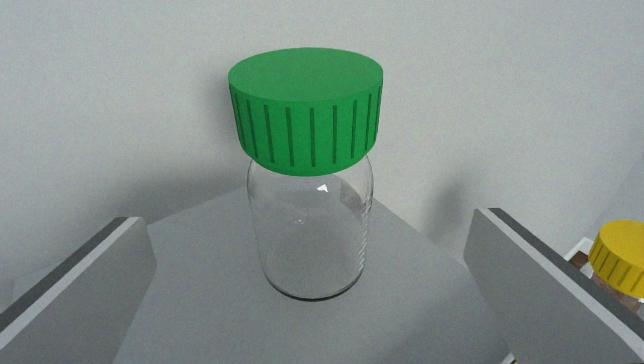

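Scene clock: 148.70 s.
Joint torques (N m): left_arm=[-21.11 10.9 11.22 0.4 -1.34 -0.84 0.3] | right_arm=[-7.75 -3.47 -10.24 2.51 0.37 1.53 0.38]
External joint torques (N m): left_arm=[-1.25 0.33 0.9 -0.55 0.05 0.1 0.29] | right_arm=[-1.24 -0.86 0.43 0.09 0.18 0.19 0.39]
Wrist force (N): left_arm=[2.4 -3.9 0.0] | right_arm=[3.1 5.6 -0.5]
Wrist torque (N m): left_arm=[0.03 0.29 0.02] | right_arm=[-0.21 0.05 -0.12]
Wrist force, peak (N): left_arm=[2.7 -4.1 0.3] | right_arm=[3.5 7.0 -1.4]
move: done
base_odometry: x=-0.202 y=+2.599 heading=+1.818
lidar_m: 0.41 0.43 0.60 1.52 2.32 3.24 5.43 2.92 2.22 1.60 0.59 0.43
base_status: not commanded
joint_positions: torso_squat_rad=+0.350 torso_shift_rad=+0.000 torso_pitch_rad=+0.000 torso_yaw_rad=+0.000 left_shoulder_pitch_rad=-1.840 left_shoulder_roll_rad=+0.307 left_shoulder_yaw_rad=-0.968 left_elbow_rad=-1.298 left_forearm_roll_rad=+0.595 left_wrist_pitch_rad=+0.980 left_hand_roll_rad=-0.473 left_gripper_m=+0.088 right_shoulder_pitch_rad=-1.558 right_shoulder_roll_rad=-2.176 right_shoulder_yaw_rad=+1.880 right_elbow_rad=-2.101 right_forearm_roll_rad=+0.527 right_wrist_pitch_rad=+0.253 right_hand_roll_rad=-0.770 right_gripper_m=+0.055 head_pan_rad=+0.000 head_tilt_rad=+0.300
joint_status: all done
wheel_motors_off: 0
motor_effort: left_wheel=-1(2) right_wheel=+2(2)
contact_limits: left_gripper_m 450 mA; right_gripper_m 450 mA
chest: x=-0.2280 y=-0.0002 z=+1.2475 quat_wxyz=(+1.000, +0.000, +0.000, +0.000)
left_hand: x=+0.2699 y=-0.2165 z=+1.4364 quat_wxyz=(+0.355, +0.298, -0.571, -0.678)
right_hand: x=+0.2000 y=-0.4696 z=+1.2846 quat_wxyz=(+0.547, -0.454, -0.448, +0.543)
pictures: none

Scene clock: 150.30 s.
Joint torques (N m): left_arm=[-21.92 14.27 8.14 0.59 -1.01 -1.17 0.41] | right_arm=[-7.48 -3.33 -10.11 2.64 0.13 1.71 0.25]
External joint torques (N m): left_arm=[-0.92 1.65 0.75 0.95 -0.08 0.07 0.39] | right_arm=[-0.98 -0.72 0.56 0.22 -0.05 0.36 0.26]
Wrist force (N): left_arm=[2.5 -3.8 0.4] | right_arm=[2.6 6.4 -0.2]
Wrist torque (N m): left_arm=[0.05 0.28 0.03] | right_arm=[-0.30 -0.05 -0.15]
Wrist force, peak (N): left_arm=[3.6 -4.4 0.0] | right_arm=[3.9 7.0 -0.2]
move: done
base_odometry: x=-0.202 y=+2.599 heading=+1.818
lidar_m: 0.41 0.43 0.59 1.51 2.31 3.24 5.43 2.92 2.22 1.61 0.59 0.43
base_status: not commanded
joint_positions: torso_squat_rad=+0.350 torso_shift_rad=+0.000 torso_pitch_rad=+0.000 torso_yaw_rad=+0.000 left_shoulder_pitch_rad=-1.900 left_shoulder_roll_rad=+0.084 left_shoulder_yaw_rad=-0.962 left_elbow_rad=-0.791 left_forearm_roll_rad=+0.650 left_wrist_pitch_rad=+0.717 left_hand_roll_rad=-0.655 left_gripper_m=+0.088 right_shoulder_pitch_rad=-1.558 right_shoulder_roll_rad=-2.176 right_shoulder_yaw_rad=+1.880 right_elbow_rad=-2.101 right_forearm_roll_rad=+0.527 right_wrist_pitch_rad=+0.253 right_hand_roll_rad=-0.770 right_gripper_m=+0.055 head_pan_rad=+0.000 head_tilt_rad=+0.300
joint_status: all done
wheel_motors_off: 0
motor_effort: left_wheel=-1(2) right_wheel=+2(2)
contact_limits: left_gripper_m 450 mA; right_gripper_m 450 mA
chest: x=-0.2280 y=-0.0002 z=+1.2475 quat_wxyz=(+1.000, +0.000, +0.000, +0.000)
left_hand: x=+0.3204 y=-0.2526 z=+1.4181 quat_wxyz=(+0.353, +0.297, -0.571, -0.679)
left_hand_status: reached (checked arc that bows 22 mm and turns the hand up to 3 deg, planned for 0.8 s): 0 mm and 0.1 deg off.
right_hand: x=+0.2000 y=-0.4696 z=+1.2846 quat_wxyz=(+0.547, -0.454, -0.448, +0.543)
left_wrist_camera: T_world_to_cam=[[-0.60295, -0.79778, 0.0011, -0.01091], [-0.48862, 0.3682, -0.791, 1.39853], [0.63064, -0.47747, -0.61181, 0.61911]] pos_world=[0.28632, -0.22804, 1.48503]

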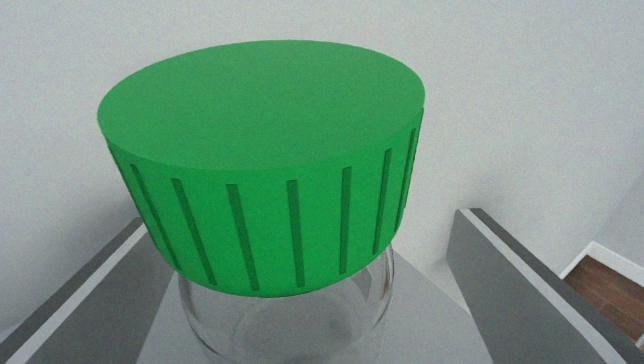

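>>> move(joints={"left_gripper_m": 0.042}, cameras=["left_wrist_camera"])

Scene clock: 151.77 s.
Joint torques (N m): left_arm=[-21.84 13.59 7.81 0.29 -0.89 -1.17 0.41] | right_arm=[-7.48 -3.86 -10.37 2.67 0.11 1.59 0.13]
External joint torques (N m): left_arm=[-0.84 0.97 0.43 0.65 0.04 0.07 0.4] | right_arm=[-0.98 -1.25 0.3 0.24 -0.08 0.24 0.14]
Wrist force (N): left_arm=[2.5 -2.9 1.0] | right_arm=[3.3 6.4 -0.9]
Wrist torque (N m): left_arm=[0.04 0.27 0.07] | right_arm=[-0.31 0.09 -0.15]
Wrist force, peak (N): left_arm=[2.5 -4.0 0.2] | right_arm=[4.4 6.7 -1.3]
move: off_target
base_odometry: x=-0.202 y=+2.599 heading=+1.818
lidar_m: 0.41 0.43 0.60 1.52 2.31 3.23 5.43 2.91 2.22 1.61 0.59 0.43
base_status: not commanded
joint_positions: torso_squat_rad=+0.350 torso_shift_rad=+0.000 torso_pitch_rad=+0.000 torso_yaw_rad=+0.000 left_shoulder_pitch_rad=-1.900 left_shoulder_roll_rad=+0.084 left_shoulder_yaw_rad=-0.962 left_elbow_rad=-0.791 left_forearm_roll_rad=+0.650 left_wrist_pitch_rad=+0.717 left_hand_roll_rad=-0.655 left_gripper_m=+0.055 right_shoulder_pitch_rad=-1.558 right_shoulder_roll_rad=-2.176 right_shoulder_yaw_rad=+1.880 right_elbow_rad=-2.101 right_forearm_roll_rad=+0.527 right_wrist_pitch_rad=+0.253 right_hand_roll_rad=-0.770 right_gripper_m=+0.055 head_pan_rad=+0.000 head_tilt_rad=+0.300
joint_status: left_gripper_m off_target (ended at +0.055, target +0.042)
wheel_motors_off: 0
motor_effort: left_wheel=-1(2) right_wheel=+2(2)
contact_limits: left_gripper_m 450 mA; right_gripper_m 450 mA
chest: x=-0.2280 y=-0.0002 z=+1.2475 quat_wxyz=(+1.000, +0.000, +0.000, +0.000)
left_hand: x=+0.3205 y=-0.2525 z=+1.4181 quat_wxyz=(+0.353, +0.297, -0.571, -0.679)
right_hand: x=+0.2000 y=-0.4696 z=+1.2846 quat_wxyz=(+0.547, -0.454, -0.448, +0.543)
left_wrist_camera: T_world_to_cam=[[-0.60286, -0.79785, 0.00111, -0.0109], [-0.48869, 0.36816, -0.79098, 1.39855], [0.63067, -0.47739, -0.61184, 0.61928]] pos_world=[0.28632, -0.22794, 1.48513]

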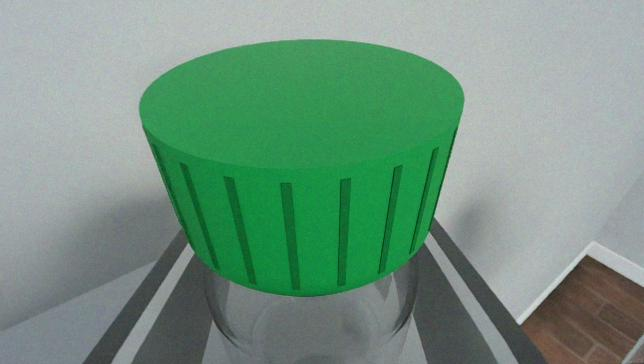

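>>> move(target={"side": "left", "x": 0.308, "y": -0.243, "z": 1.452, "quat_wxyz": [0.3537, 0.2968, -0.5701, -0.6795]}, min_time_s=0.6)

>>> move(target={"side": "left", "x": 0.285, "y": -0.16, "z": 1.475, "quat_wxyz": [0.4116, 0.3454, -0.5421, -0.6461]}, min_time_s=0.7)

>>> move(joints={"left_shoulder_pitch_rad": -1.715, "left_shoulder_roll_rad": 0.717, "left_shoulder_yaw_rad": -0.939, "left_elbow_rad": -1.791, "left_forearm_roll_rad": 0.603, "left_wrist_pitch_rad": 1.292, "left_hand_roll_rad": -0.340}, min_time_s=0.8)

>>> move(joints={"left_shoulder_pitch_rad": -1.591, "left_shoulder_roll_rad": 1.169, "left_shoulder_yaw_rad": -0.866, "left_elbow_rad": -2.067, "left_forearm_roll_rad": 0.687, "left_wrist_pitch_rad": 1.465, "left_hand_roll_rad": -0.291}, min_time_s=0.9)

>>> move(joints={"left_shoulder_pitch_rad": -1.224, "left_shoulder_roll_rad": 1.863, "left_shoulder_yaw_rad": -0.865, "left_elbow_rad": -1.825, "left_forearm_roll_rad": 1.179, "left_wrist_pitch_rad": 0.571, "left_hand_roll_rad": -0.774}, min_time_s=1.0, cameras=["left_wrist_camera"])

Scene clock: 154.80 s.
Joint torques (N m): left_arm=[-22.34 15 8.82 -1.04 -1.02 -1.51 0.12] | right_arm=[-7.6 -3.74 -9.64 2.49 -0.01 1.44 0.14]
External joint torques (N m): left_arm=[-1.75 2.14 1.16 -0.99 -0.04 -0.21 0.1] | right_arm=[-1.1 -1.13 1.03 0.06 -0.2 0.1 0.14]
Wrist force (N): left_arm=[2.4 -5.1 -0.2] | right_arm=[3.6 5.7 -1.4]
Wrist torque (N m): left_arm=[-0.01 0.28 0.02] | right_arm=[-0.19 0.10 -0.19]
Wrist force, peak (N): left_arm=[2.4 -5.8 -0.1] | right_arm=[3.3 6.9 -1.7]
move: done
base_odometry: x=-0.202 y=+2.599 heading=+1.818
lidar_m: 0.41 0.43 0.60 1.52 2.32 3.23 5.43 2.92 2.21 1.61 0.59 0.42
base_status: not commanded
joint_positions: torso_squat_rad=+0.350 torso_shift_rad=+0.000 torso_pitch_rad=+0.000 torso_yaw_rad=+0.000 left_shoulder_pitch_rad=-1.946 left_shoulder_roll_rad=+0.138 left_shoulder_yaw_rad=-0.927 left_elbow_rad=-0.847 left_forearm_roll_rad=+0.715 left_wrist_pitch_rad=+0.790 left_hand_roll_rad=-0.695 left_gripper_m=+0.055 right_shoulder_pitch_rad=-1.558 right_shoulder_roll_rad=-2.176 right_shoulder_yaw_rad=+1.880 right_elbow_rad=-2.101 right_forearm_roll_rad=+0.527 right_wrist_pitch_rad=+0.253 right_hand_roll_rad=-0.770 right_gripper_m=+0.055 head_pan_rad=+0.000 head_tilt_rad=+0.300
joint_status: all done
wheel_motors_off: 0
motor_effort: left_wheel=-1(2) right_wheel=+1(2)
contact_limits: left_gripper_m 450 mA; right_gripper_m 450 mA
chest: x=-0.2280 y=-0.0002 z=+1.2475 quat_wxyz=(+1.000, +0.000, +0.000, +0.000)
left_hand: x=+0.3084 y=-0.2433 z=+1.4519 quat_wxyz=(+0.354, +0.297, -0.570, -0.680)
left_hand_status: reached (checked arc that bows 1 mm and turns the hand up to 0 deg, planned for 0.6 s): 1 mm and 0.1 deg off.
right_hand: x=+0.2000 y=-0.4696 z=+1.2846 quat_wxyz=(+0.547, -0.454, -0.448, +0.543)
pictures: none

Scene clock: 156.50 s.
Joint torques (N m): left_arm=[-20.95 11.32 8.24 1.1 -1.73 -1.28 0.02] | right_arm=[-7.71 -3.76 -10.23 2.56 0.33 1.58 0.3]
External joint torques (N m): left_arm=[-1.22 0.61 -1.62 -0.57 -0.16 -0.39 0.01] | right_arm=[-1.2 -1.15 0.44 0.14 0.14 0.23 0.3]
Wrist force (N): left_arm=[2.6 -5.0 0.1] | right_arm=[3.2 6.2 -0.2]
Wrist torque (N m): left_arm=[-0.04 0.30 -0.09] | right_arm=[-0.23 0.07 -0.10]
Wrist force, peak (N): left_arm=[4.1 -5.5 0.0] | right_arm=[4.2 6.7 -0.6]
move: done
base_odometry: x=-0.202 y=+2.599 heading=+1.818
lidar_m: 0.41 0.44 0.59 1.52 2.32 3.23 5.43 2.92 2.22 1.61 0.60 0.43
base_status: not commanded
joint_positions: torso_squat_rad=+0.350 torso_shift_rad=+0.000 torso_pitch_rad=+0.000 torso_yaw_rad=+0.000 left_shoulder_pitch_rad=-1.908 left_shoulder_roll_rad=+0.401 left_shoulder_yaw_rad=-0.957 left_elbow_rad=-1.321 left_forearm_roll_rad=+0.639 left_wrist_pitch_rad=+1.142 left_hand_roll_rad=-0.450 left_gripper_m=+0.055 right_shoulder_pitch_rad=-1.558 right_shoulder_roll_rad=-2.176 right_shoulder_yaw_rad=+1.880 right_elbow_rad=-2.101 right_forearm_roll_rad=+0.527 right_wrist_pitch_rad=+0.253 right_hand_roll_rad=-0.770 right_gripper_m=+0.055 head_pan_rad=+0.000 head_tilt_rad=+0.300
joint_status: all done
wheel_motors_off: 0
motor_effort: left_wheel=-1(2) right_wheel=+1(3)
contact_limits: left_gripper_m 450 mA; right_gripper_m 450 mA
chest: x=-0.2280 y=-0.0002 z=+1.2475 quat_wxyz=(+1.000, +0.000, +0.000, +0.000)
left_hand: x=+0.2850 y=-0.1599 z=+1.4752 quat_wxyz=(+0.412, +0.345, -0.542, -0.646)
left_hand_status: reached (checked arc that bows 17 mm and turns the hand up to 10 deg, planned for 0.8 s): 0 mm and 0.0 deg off.
right_hand: x=+0.2001 y=-0.4696 z=+1.2846 quat_wxyz=(+0.547, -0.454, -0.448, +0.543)
pictures: none

Scene clock: 158.17 s.
Joint torques (N m): left_arm=[-21.72 8.06 12.73 1.55 -2 -1.01 0.28] | right_arm=[-7.01 -4.01 -10.26 2.63 0.25 1.5 0.08]
External joint torques (N m): left_arm=[-2.5 0.35 1.81 -0.69 -0.23 -0.32 0.27] | right_arm=[-0.51 -1.4 0.41 0.2 0.07 0.15 0.09]
Wrist force (N): left_arm=[2.7 -5.2 0.0] | right_arm=[3.8 6.6 -0.8]
Wrist torque (N m): left_arm=[-0.01 0.31 -0.08] | right_arm=[-0.30 0.12 -0.18]
Wrist force, peak (N): left_arm=[3.4 -6.1 -0.5] | right_arm=[4.4 6.8 -1.0]
move: done
base_odometry: x=-0.202 y=+2.599 heading=+1.818
lidar_m: 0.41 0.43 0.59 1.52 2.31 3.24 5.43 2.92 2.22 1.60 0.58 0.44
base_status: not commanded
joint_positions: torso_squat_rad=+0.350 torso_shift_rad=+0.000 torso_pitch_rad=+0.000 torso_yaw_rad=+0.000 left_shoulder_pitch_rad=-1.715 left_shoulder_roll_rad=+0.717 left_shoulder_yaw_rad=-0.939 left_elbow_rad=-1.791 left_forearm_roll_rad=+0.603 left_wrist_pitch_rad=+1.292 left_hand_roll_rad=-0.340 left_gripper_m=+0.055 right_shoulder_pitch_rad=-1.558 right_shoulder_roll_rad=-2.176 right_shoulder_yaw_rad=+1.880 right_elbow_rad=-2.101 right_forearm_roll_rad=+0.527 right_wrist_pitch_rad=+0.253 right_hand_roll_rad=-0.770 right_gripper_m=+0.055 head_pan_rad=+0.000 head_tilt_rad=+0.300
joint_status: all done
wheel_motors_off: 0
motor_effort: left_wheel=-2(2) right_wheel=+1(3)
contact_limits: left_gripper_m 450 mA; right_gripper_m 450 mA
chest: x=-0.2280 y=-0.0002 z=+1.2475 quat_wxyz=(+1.000, +0.000, +0.000, +0.000)
left_hand: x=+0.2749 y=-0.0500 z=+1.4450 quat_wxyz=(+0.439, +0.369, -0.527, -0.628)
right_hand: x=+0.2001 y=-0.4696 z=+1.2846 quat_wxyz=(+0.547, -0.454, -0.448, +0.543)
pictures: none

Scene clock: 159.43 s.
Joint torques (N m): left_arm=[-18.13 6.46 11.88 2.65 -2.06 -0.98 0.43] | right_arm=[-7.65 -3.58 -9.72 2.38 0.39 1.54 0.3]
External joint torques (N m): left_arm=[-1.26 0.36 1.81 -0.68 -0.18 -0.38 0.42] | right_arm=[-1.14 -0.97 0.95 -0.04 0.2 0.2 0.31]
Wrist force (N): left_arm=[2.2 -5.1 0.2] | right_arm=[3.4 6.0 -1.1]
Wrist torque (N m): left_arm=[-0.01 0.27 -0.09] | right_arm=[-0.27 0.08 -0.17]
Wrist force, peak (N): left_arm=[3.3 -5.8 0.1] | right_arm=[4.2 6.7 -1.5]
move: done
base_odometry: x=-0.202 y=+2.599 heading=+1.818
lidar_m: 0.40 0.43 0.59 1.52 2.32 3.23 5.43 2.92 2.22 1.60 0.59 0.43
base_status: not commanded
joint_positions: torso_squat_rad=+0.350 torso_shift_rad=+0.000 torso_pitch_rad=+0.000 torso_yaw_rad=+0.000 left_shoulder_pitch_rad=-1.591 left_shoulder_roll_rad=+1.169 left_shoulder_yaw_rad=-0.866 left_elbow_rad=-2.067 left_forearm_roll_rad=+0.687 left_wrist_pitch_rad=+1.465 left_hand_roll_rad=-0.291 left_gripper_m=+0.055 right_shoulder_pitch_rad=-1.558 right_shoulder_roll_rad=-2.176 right_shoulder_yaw_rad=+1.880 right_elbow_rad=-2.101 right_forearm_roll_rad=+0.527 right_wrist_pitch_rad=+0.253 right_hand_roll_rad=-0.770 right_gripper_m=+0.055 head_pan_rad=+0.000 head_tilt_rad=+0.300
joint_status: all done
wheel_motors_off: 0
motor_effort: left_wheel=-1(2) right_wheel=+2(2)
contact_limits: left_gripper_m 450 mA; right_gripper_m 450 mA
chest: x=-0.2280 y=-0.0002 z=+1.2475 quat_wxyz=(+1.000, +0.000, +0.000, +0.000)
left_hand: x=+0.2702 y=+0.1502 z=+1.4548 quat_wxyz=(+0.542, +0.455, -0.454, -0.542)
right_hand: x=+0.2001 y=-0.4695 z=+1.2846 quat_wxyz=(+0.547, -0.454, -0.448, +0.543)
pictures: none

Scene clock: 161.03 s.
Joint torques (N m): left_arm=[-14.09 9.17 12.1 3.7 -1.04 -1.56 0.49] | right_arm=[-7.81 -3.67 -9.73 2.54 0.18 1.64 0.05]
External joint torques (N m): left_arm=[-2.09 0.02 0.78 -0.13 -0.38 -0.14 0.48] | right_arm=[-1.31 -1.06 0.93 0.11 -0.01 0.29 0.05]
Wrist force (N): left_arm=[2.6 -5.1 -0.3] | right_arm=[3.5 6.7 -1.0]
Wrist torque (N m): left_arm=[-0.02 0.30 0.03] | right_arm=[-0.33 0.11 -0.15]
Wrist force, peak (N): left_arm=[3.4 -5.7 -1.8] | right_arm=[3.8 7.0 -1.4]
move: done
base_odometry: x=-0.202 y=+2.599 heading=+1.818
lidar_m: 0.40 0.43 0.59 1.52 2.31 3.22 5.43 2.93 2.22 1.60 0.59 0.44
base_status: not commanded
joint_positions: torso_squat_rad=+0.350 torso_shift_rad=+0.000 torso_pitch_rad=+0.000 torso_yaw_rad=+0.000 left_shoulder_pitch_rad=-1.224 left_shoulder_roll_rad=+1.863 left_shoulder_yaw_rad=-0.865 left_elbow_rad=-1.825 left_forearm_roll_rad=+1.179 left_wrist_pitch_rad=+0.571 left_hand_roll_rad=-0.774 left_gripper_m=+0.055 right_shoulder_pitch_rad=-1.558 right_shoulder_roll_rad=-2.176 right_shoulder_yaw_rad=+1.880 right_elbow_rad=-2.101 right_forearm_roll_rad=+0.527 right_wrist_pitch_rad=+0.253 right_hand_roll_rad=-0.770 right_gripper_m=+0.055 head_pan_rad=+0.000 head_tilt_rad=+0.300
joint_status: all done
wheel_motors_off: 0
motor_effort: left_wheel=-1(2) right_wheel=+1(2)
contact_limits: left_gripper_m 450 mA; right_gripper_m 450 mA
chest: x=-0.2280 y=-0.0002 z=+1.2475 quat_wxyz=(+1.000, +0.000, +0.000, +0.000)
left_hand: x=+0.2798 y=+0.4001 z=+1.4558 quat_wxyz=(+0.540, +0.452, -0.456, -0.544)
right_hand: x=+0.2000 y=-0.4696 z=+1.2846 quat_wxyz=(+0.547, -0.454, -0.448, +0.543)
left_wrist_camera: T_world_to_cam=[[-0.04388, -0.99904, 0.0016, 0.40861], [-0.61509, 0.02575, -0.78803, 1.33633], [0.78723, -0.03556, -0.61563, 0.76444]] pos_world=[0.2381, 0.40099, 1.52303]

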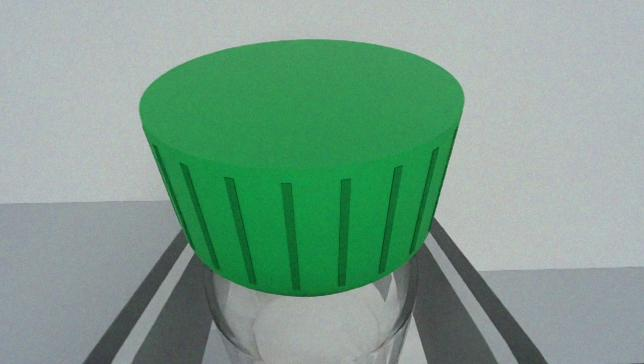

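>>> move(target={"side": "left", "x": 0.29, "y": 0.49, "z": 1.455, "quat_wxyz": [0.5953, 0.4995, -0.4045, -0.4821]}, min_time_s=0.6)

>>> move(target={"side": "left", "x": 0.30, "y": 0.575, "z": 1.448, "quat_wxyz": [0.5953, 0.4995, -0.4045, -0.4821]}, min_time_s=0.6)

>>> move(target={"side": "left", "x": 0.30, "y": 0.575, "z": 1.432, "quat_wxyz": [0.5953, 0.4995, -0.4045, -0.4821]}, min_time_s=0.5, cameras=["left_wrist_camera"])

Scene clock: 162.37 s.
Joint torques (N m): left_arm=[-13.58 10.85 11.2 3.51 -0.94 -1.78 0.34] | right_arm=[-7.4 -3.63 -10.5 2.57 0.08 1.61 0.08]
External joint torques (N m): left_arm=[-0.93 0.57 -0.31 0.38 -0.19 -0.42 0.33] | right_arm=[-0.9 -1.02 0.17 0.14 -0.1 0.26 0.09]
Wrist force (N): left_arm=[2.4 -5.4 -0.8] | right_arm=[3.1 6.4 -0.5]
Wrist torque (N m): left_arm=[0.02 0.27 -0.09] | right_arm=[-0.30 0.05 -0.17]
Wrist force, peak (N): left_arm=[1.6 -7.5 -0.8] | right_arm=[3.4 7.4 -0.8]
move: done
base_odometry: x=-0.202 y=+2.599 heading=+1.818
lidar_m: 0.41 0.43 0.59 1.52 2.32 3.23 5.43 2.91 2.22 1.61 0.59 0.43
base_status: not commanded
joint_positions: torso_squat_rad=+0.350 torso_shift_rad=+0.000 torso_pitch_rad=+0.000 torso_yaw_rad=+0.000 left_shoulder_pitch_rad=-1.202 left_shoulder_roll_rad=+1.838 left_shoulder_yaw_rad=-0.890 left_elbow_rad=-1.652 left_forearm_roll_rad=+1.067 left_wrist_pitch_rad=+0.620 left_hand_roll_rad=-0.732 left_gripper_m=+0.055 right_shoulder_pitch_rad=-1.558 right_shoulder_roll_rad=-2.176 right_shoulder_yaw_rad=+1.880 right_elbow_rad=-2.101 right_forearm_roll_rad=+0.527 right_wrist_pitch_rad=+0.253 right_hand_roll_rad=-0.770 right_gripper_m=+0.055 head_pan_rad=+0.000 head_tilt_rad=+0.300
joint_status: all done
wheel_motors_off: 0
motor_effort: left_wheel=-1(2) right_wheel=+1(2)
contact_limits: left_gripper_m 450 mA; right_gripper_m 450 mA
chest: x=-0.2280 y=-0.0002 z=+1.2475 quat_wxyz=(+1.000, +0.000, +0.000, +0.000)
left_hand: x=+0.2899 y=+0.4900 z=+1.4551 quat_wxyz=(+0.595, +0.500, -0.405, -0.482)
left_hand_status: reached (checked arc that bows 3 mm and turns the hand up to 12 deg, planned for 0.6 s): 0 mm and 0.0 deg off.
right_hand: x=+0.2001 y=-0.4696 z=+1.2846 quat_wxyz=(+0.547, -0.454, -0.448, +0.543)
pictures: none

Scene clock: 163.47 s.
Joint torques (N m): left_arm=[-14.3 13.02 10.4 2.56 -0.42 -2.27 0.6] | right_arm=[-7.61 -3.22 -10.34 2.47 0.2 1.58 0.04]
External joint torques (N m): left_arm=[-0.98 0.79 -0.71 0.4 -0.26 -0.34 0.59] | right_arm=[-1.1 -0.61 0.32 0.05 0.01 0.23 0.05]
Wrist force (N): left_arm=[2.3 -5.4 -0.1] | right_arm=[3.4 6.2 -1.3]
Wrist torque (N m): left_arm=[0.02 0.27 0.04] | right_arm=[-0.29 0.06 -0.13]
Wrist force, peak (N): left_arm=[2.8 -6.4 -0.7] | right_arm=[3.9 6.6 -0.9]
move: done
base_odometry: x=-0.202 y=+2.599 heading=+1.818
lidar_m: 0.41 0.43 0.59 1.52 2.32 3.23 5.43 2.93 2.22 1.61 0.59 0.43
base_status: not commanded
joint_positions: torso_squat_rad=+0.350 torso_shift_rad=+0.000 torso_pitch_rad=+0.000 torso_yaw_rad=+0.000 left_shoulder_pitch_rad=-1.164 left_shoulder_roll_rad=+1.787 left_shoulder_yaw_rad=-0.926 left_elbow_rad=-1.303 left_forearm_roll_rad=+1.493 left_wrist_pitch_rad=+0.450 left_hand_roll_rad=-1.259 left_gripper_m=+0.055 right_shoulder_pitch_rad=-1.558 right_shoulder_roll_rad=-2.176 right_shoulder_yaw_rad=+1.880 right_elbow_rad=-2.101 right_forearm_roll_rad=+0.527 right_wrist_pitch_rad=+0.253 right_hand_roll_rad=-0.770 right_gripper_m=+0.055 head_pan_rad=+0.000 head_tilt_rad=+0.300
joint_status: all done
wheel_motors_off: 0
motor_effort: left_wheel=-1(2) right_wheel=+1(3)
contact_limits: left_gripper_m 450 mA; right_gripper_m 450 mA
chest: x=-0.2280 y=-0.0002 z=+1.2475 quat_wxyz=(+1.000, +0.000, +0.000, +0.000)
left_hand: x=+0.3000 y=+0.5745 z=+1.4482 quat_wxyz=(+0.596, +0.503, -0.404, -0.478)
left_hand_status: reached (checked arc that bows 9 mm and turns the hand up to 2 deg, planned for 0.7 s): 1 mm and 0.6 deg off.
right_hand: x=+0.2000 y=-0.4696 z=+1.2846 quat_wxyz=(+0.547, -0.454, -0.448, +0.543)
pictures: none

Scene clock: 164.30 s.
Joint torques (N m): left_arm=[-13.78 15.35 10.53 1.77 -0.14 -2.57 0.56] | right_arm=[-7.55 -4.04 -9.96 2.56 0.12 1.47 0.07]
External joint torques (N m): left_arm=[-0.56 2.53 -0.76 -0.68 0 -0.65 0.55] | right_arm=[-1.05 -1.43 0.7 0.13 -0.07 0.13 0.07]
Wrist force (N): left_arm=[2.5 -5.0 -0.2] | right_arm=[3.3 6.1 -0.7]
Wrist torque (N m): left_arm=[-0.03 0.28 -0.12] | right_arm=[-0.29 0.10 -0.15]
Wrist force, peak (N): left_arm=[2.5 -5.6 -0.1] | right_arm=[4.0 6.6 -0.5]
move: done
base_odometry: x=-0.202 y=+2.599 heading=+1.818
lidar_m: 0.41 0.43 0.59 1.52 2.31 3.23 5.43 2.92 2.23 1.60 0.59 0.43
base_status: not commanded
joint_positions: torso_squat_rad=+0.350 torso_shift_rad=+0.000 torso_pitch_rad=+0.000 torso_yaw_rad=+0.000 left_shoulder_pitch_rad=-1.128 left_shoulder_roll_rad=+1.800 left_shoulder_yaw_rad=-0.947 left_elbow_rad=-1.325 left_forearm_roll_rad=+1.507 left_wrist_pitch_rad=+0.403 left_hand_roll_rad=-1.250 left_gripper_m=+0.055 right_shoulder_pitch_rad=-1.558 right_shoulder_roll_rad=-2.176 right_shoulder_yaw_rad=+1.880 right_elbow_rad=-2.101 right_forearm_roll_rad=+0.527 right_wrist_pitch_rad=+0.253 right_hand_roll_rad=-0.770 right_gripper_m=+0.055 head_pan_rad=+0.000 head_tilt_rad=+0.300
joint_status: all done
wheel_motors_off: 0
motor_effort: left_wheel=-1(2) right_wheel=+1(3)
contact_limits: left_gripper_m 450 mA; right_gripper_m 450 mA
chest: x=-0.2280 y=-0.0002 z=+1.2475 quat_wxyz=(+1.000, +0.000, +0.000, +0.000)
left_hand: x=+0.2999 y=+0.5751 z=+1.4321 quat_wxyz=(+0.596, +0.499, -0.404, -0.482)
left_hand_status: reached (checked arc that bows 0 mm and turns the hand up to 1 deg, planned for 0.5 s): 0 mm and 0.1 deg off.
right_hand: x=+0.2000 y=-0.4696 z=+1.2846 quat_wxyz=(+0.547, -0.454, -0.448, +0.543)
left_wrist_camera: T_world_to_cam=[[0.17259, -0.98499, 0.00211, 0.51056], [-0.60593, -0.10786, -0.78817, 1.3998], [0.77657, 0.13475, -0.61545, 0.64526]] pos_world=[0.25897, 0.56692, 1.49933]

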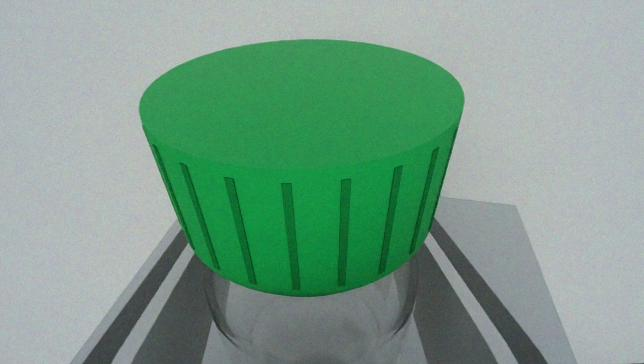

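>>> move(target={"side": "left", "x": 0.30, "y": 0.575, "z": 1.429, "quat_wxyz": [0.5953, 0.4995, -0.4045, -0.4821]}, min_time_s=0.3)

>>> move(target={"side": "left", "x": 0.30, "y": 0.575, "z": 1.4265, "quat_wxyz": [0.5953, 0.4995, -0.4045, -0.4821]}, min_time_s=0.3)

Scene clock: 165.23 s.
Joint torques (N m): left_arm=[-13.94 15.61 10.09 2.07 -0.64 -2.51 0.5] | right_arm=[-7.42 -3.81 -10.42 2.7 0.06 1.56 0.1]
External joint torques (N m): left_arm=[-0.74 2.66 -1.24 -0.45 -0.5 -0.6 0.49] | right_arm=[-0.91 -1.2 0.25 0.27 -0.13 0.21 0.11]
Wrist force (N): left_arm=[2.2 -5.1 -0.2] | right_arm=[3.8 6.0 -0.7]
Wrist torque (N m): left_arm=[-0.03 0.25 -0.09] | right_arm=[-0.27 0.12 -0.18]
Wrist force, peak (N): left_arm=[2.7 -5.5 -0.1] | right_arm=[3.9 6.8 -1.0]
move: done
base_odometry: x=-0.202 y=+2.599 heading=+1.818
lidar_m: 0.41 0.43 0.59 1.52 2.32 3.23 5.43 2.92 2.22 1.61 0.59 0.43
base_status: not commanded
joint_positions: torso_squat_rad=+0.350 torso_shift_rad=+0.000 torso_pitch_rad=+0.000 torso_yaw_rad=+0.000 left_shoulder_pitch_rad=-1.119 left_shoulder_roll_rad=+1.803 left_shoulder_yaw_rad=-0.952 left_elbow_rad=-1.333 left_forearm_roll_rad=+1.500 left_wrist_pitch_rad=+0.388 left_hand_roll_rad=-1.238 left_gripper_m=+0.055 right_shoulder_pitch_rad=-1.558 right_shoulder_roll_rad=-2.176 right_shoulder_yaw_rad=+1.880 right_elbow_rad=-2.101 right_forearm_roll_rad=+0.527 right_wrist_pitch_rad=+0.253 right_hand_roll_rad=-0.770 right_gripper_m=+0.055 head_pan_rad=+0.000 head_tilt_rad=+0.300
joint_status: all done
wheel_motors_off: 0
motor_effort: left_wheel=-1(2) right_wheel=+1(3)
contact_limits: left_gripper_m 450 mA; right_gripper_m 450 mA
chest: x=-0.2280 y=-0.0002 z=+1.2475 quat_wxyz=(+1.000, +0.000, +0.000, +0.000)
left_hand: x=+0.3001 y=+0.5749 z=+1.4292 quat_wxyz=(+0.595, +0.499, -0.405, -0.482)
left_hand_status: reached (checked arc that bows 0 mm and turns the hand up to 0 deg, planned for 0.3 s): 0 mm and 0.0 deg off.
right_hand: x=+0.2000 y=-0.4696 z=+1.2846 quat_wxyz=(+0.547, -0.454, -0.448, +0.543)
pictures: none

Scene clock: 165.87 s.
Joint torques (N m): left_arm=[-13.61 15.78 9.97 2.02 -0.43 -2.6 0.51] | right_arm=[-7.64 -3.64 -10.67 2.68 0.16 1.68 0.06]
External joint torques (N m): left_arm=[-0.43 2.75 -1.39 -0.55 -0.29 -0.7 0.5] | right_arm=[-1.14 -1.02 0 0.25 -0.02 0.33 0.07]
Wrist force (N): left_arm=[2.7 -5.5 0.1] | right_arm=[3.7 6.4 -0.5]
Wrist torque (N m): left_arm=[0.03 0.33 -0.10] | right_arm=[-0.34 0.12 -0.17]
Wrist force, peak (N): left_arm=[2.7 -5.5 0.1] | right_arm=[4.0 7.0 -0.1]
move: done
base_odometry: x=-0.202 y=+2.599 heading=+1.818
lidar_m: 0.41 0.43 0.59 1.51 2.32 3.23 5.43 2.92 2.22 1.61 0.60 0.43
base_status: not commanded
joint_positions: torso_squat_rad=+0.350 torso_shift_rad=+0.000 torso_pitch_rad=+0.000 torso_yaw_rad=+0.000 left_shoulder_pitch_rad=-1.114 left_shoulder_roll_rad=+1.805 left_shoulder_yaw_rad=-0.956 left_elbow_rad=-1.338 left_forearm_roll_rad=+1.492 left_wrist_pitch_rad=+0.379 left_hand_roll_rad=-1.227 left_gripper_m=+0.055 right_shoulder_pitch_rad=-1.558 right_shoulder_roll_rad=-2.176 right_shoulder_yaw_rad=+1.880 right_elbow_rad=-2.101 right_forearm_roll_rad=+0.527 right_wrist_pitch_rad=+0.253 right_hand_roll_rad=-0.770 right_gripper_m=+0.055 head_pan_rad=+0.000 head_tilt_rad=+0.300
joint_status: all done
wheel_motors_off: 0
motor_effort: left_wheel=-2(2) right_wheel=+2(2)
contact_limits: left_gripper_m 450 mA; right_gripper_m 450 mA
chest: x=-0.2280 y=-0.0002 z=+1.2475 quat_wxyz=(+1.000, +0.000, +0.000, +0.000)
left_hand: x=+0.3001 y=+0.5749 z=+1.4267 quat_wxyz=(+0.595, +0.499, -0.405, -0.482)
left_hand_status: reached (checked arc that bows 0 mm and turns the hand up to 0 deg, planned for 0.3 s): 0 mm and 0.0 deg off.
right_hand: x=+0.2000 y=-0.4696 z=+1.2846 quat_wxyz=(+0.547, -0.454, -0.448, +0.543)
pictures: none


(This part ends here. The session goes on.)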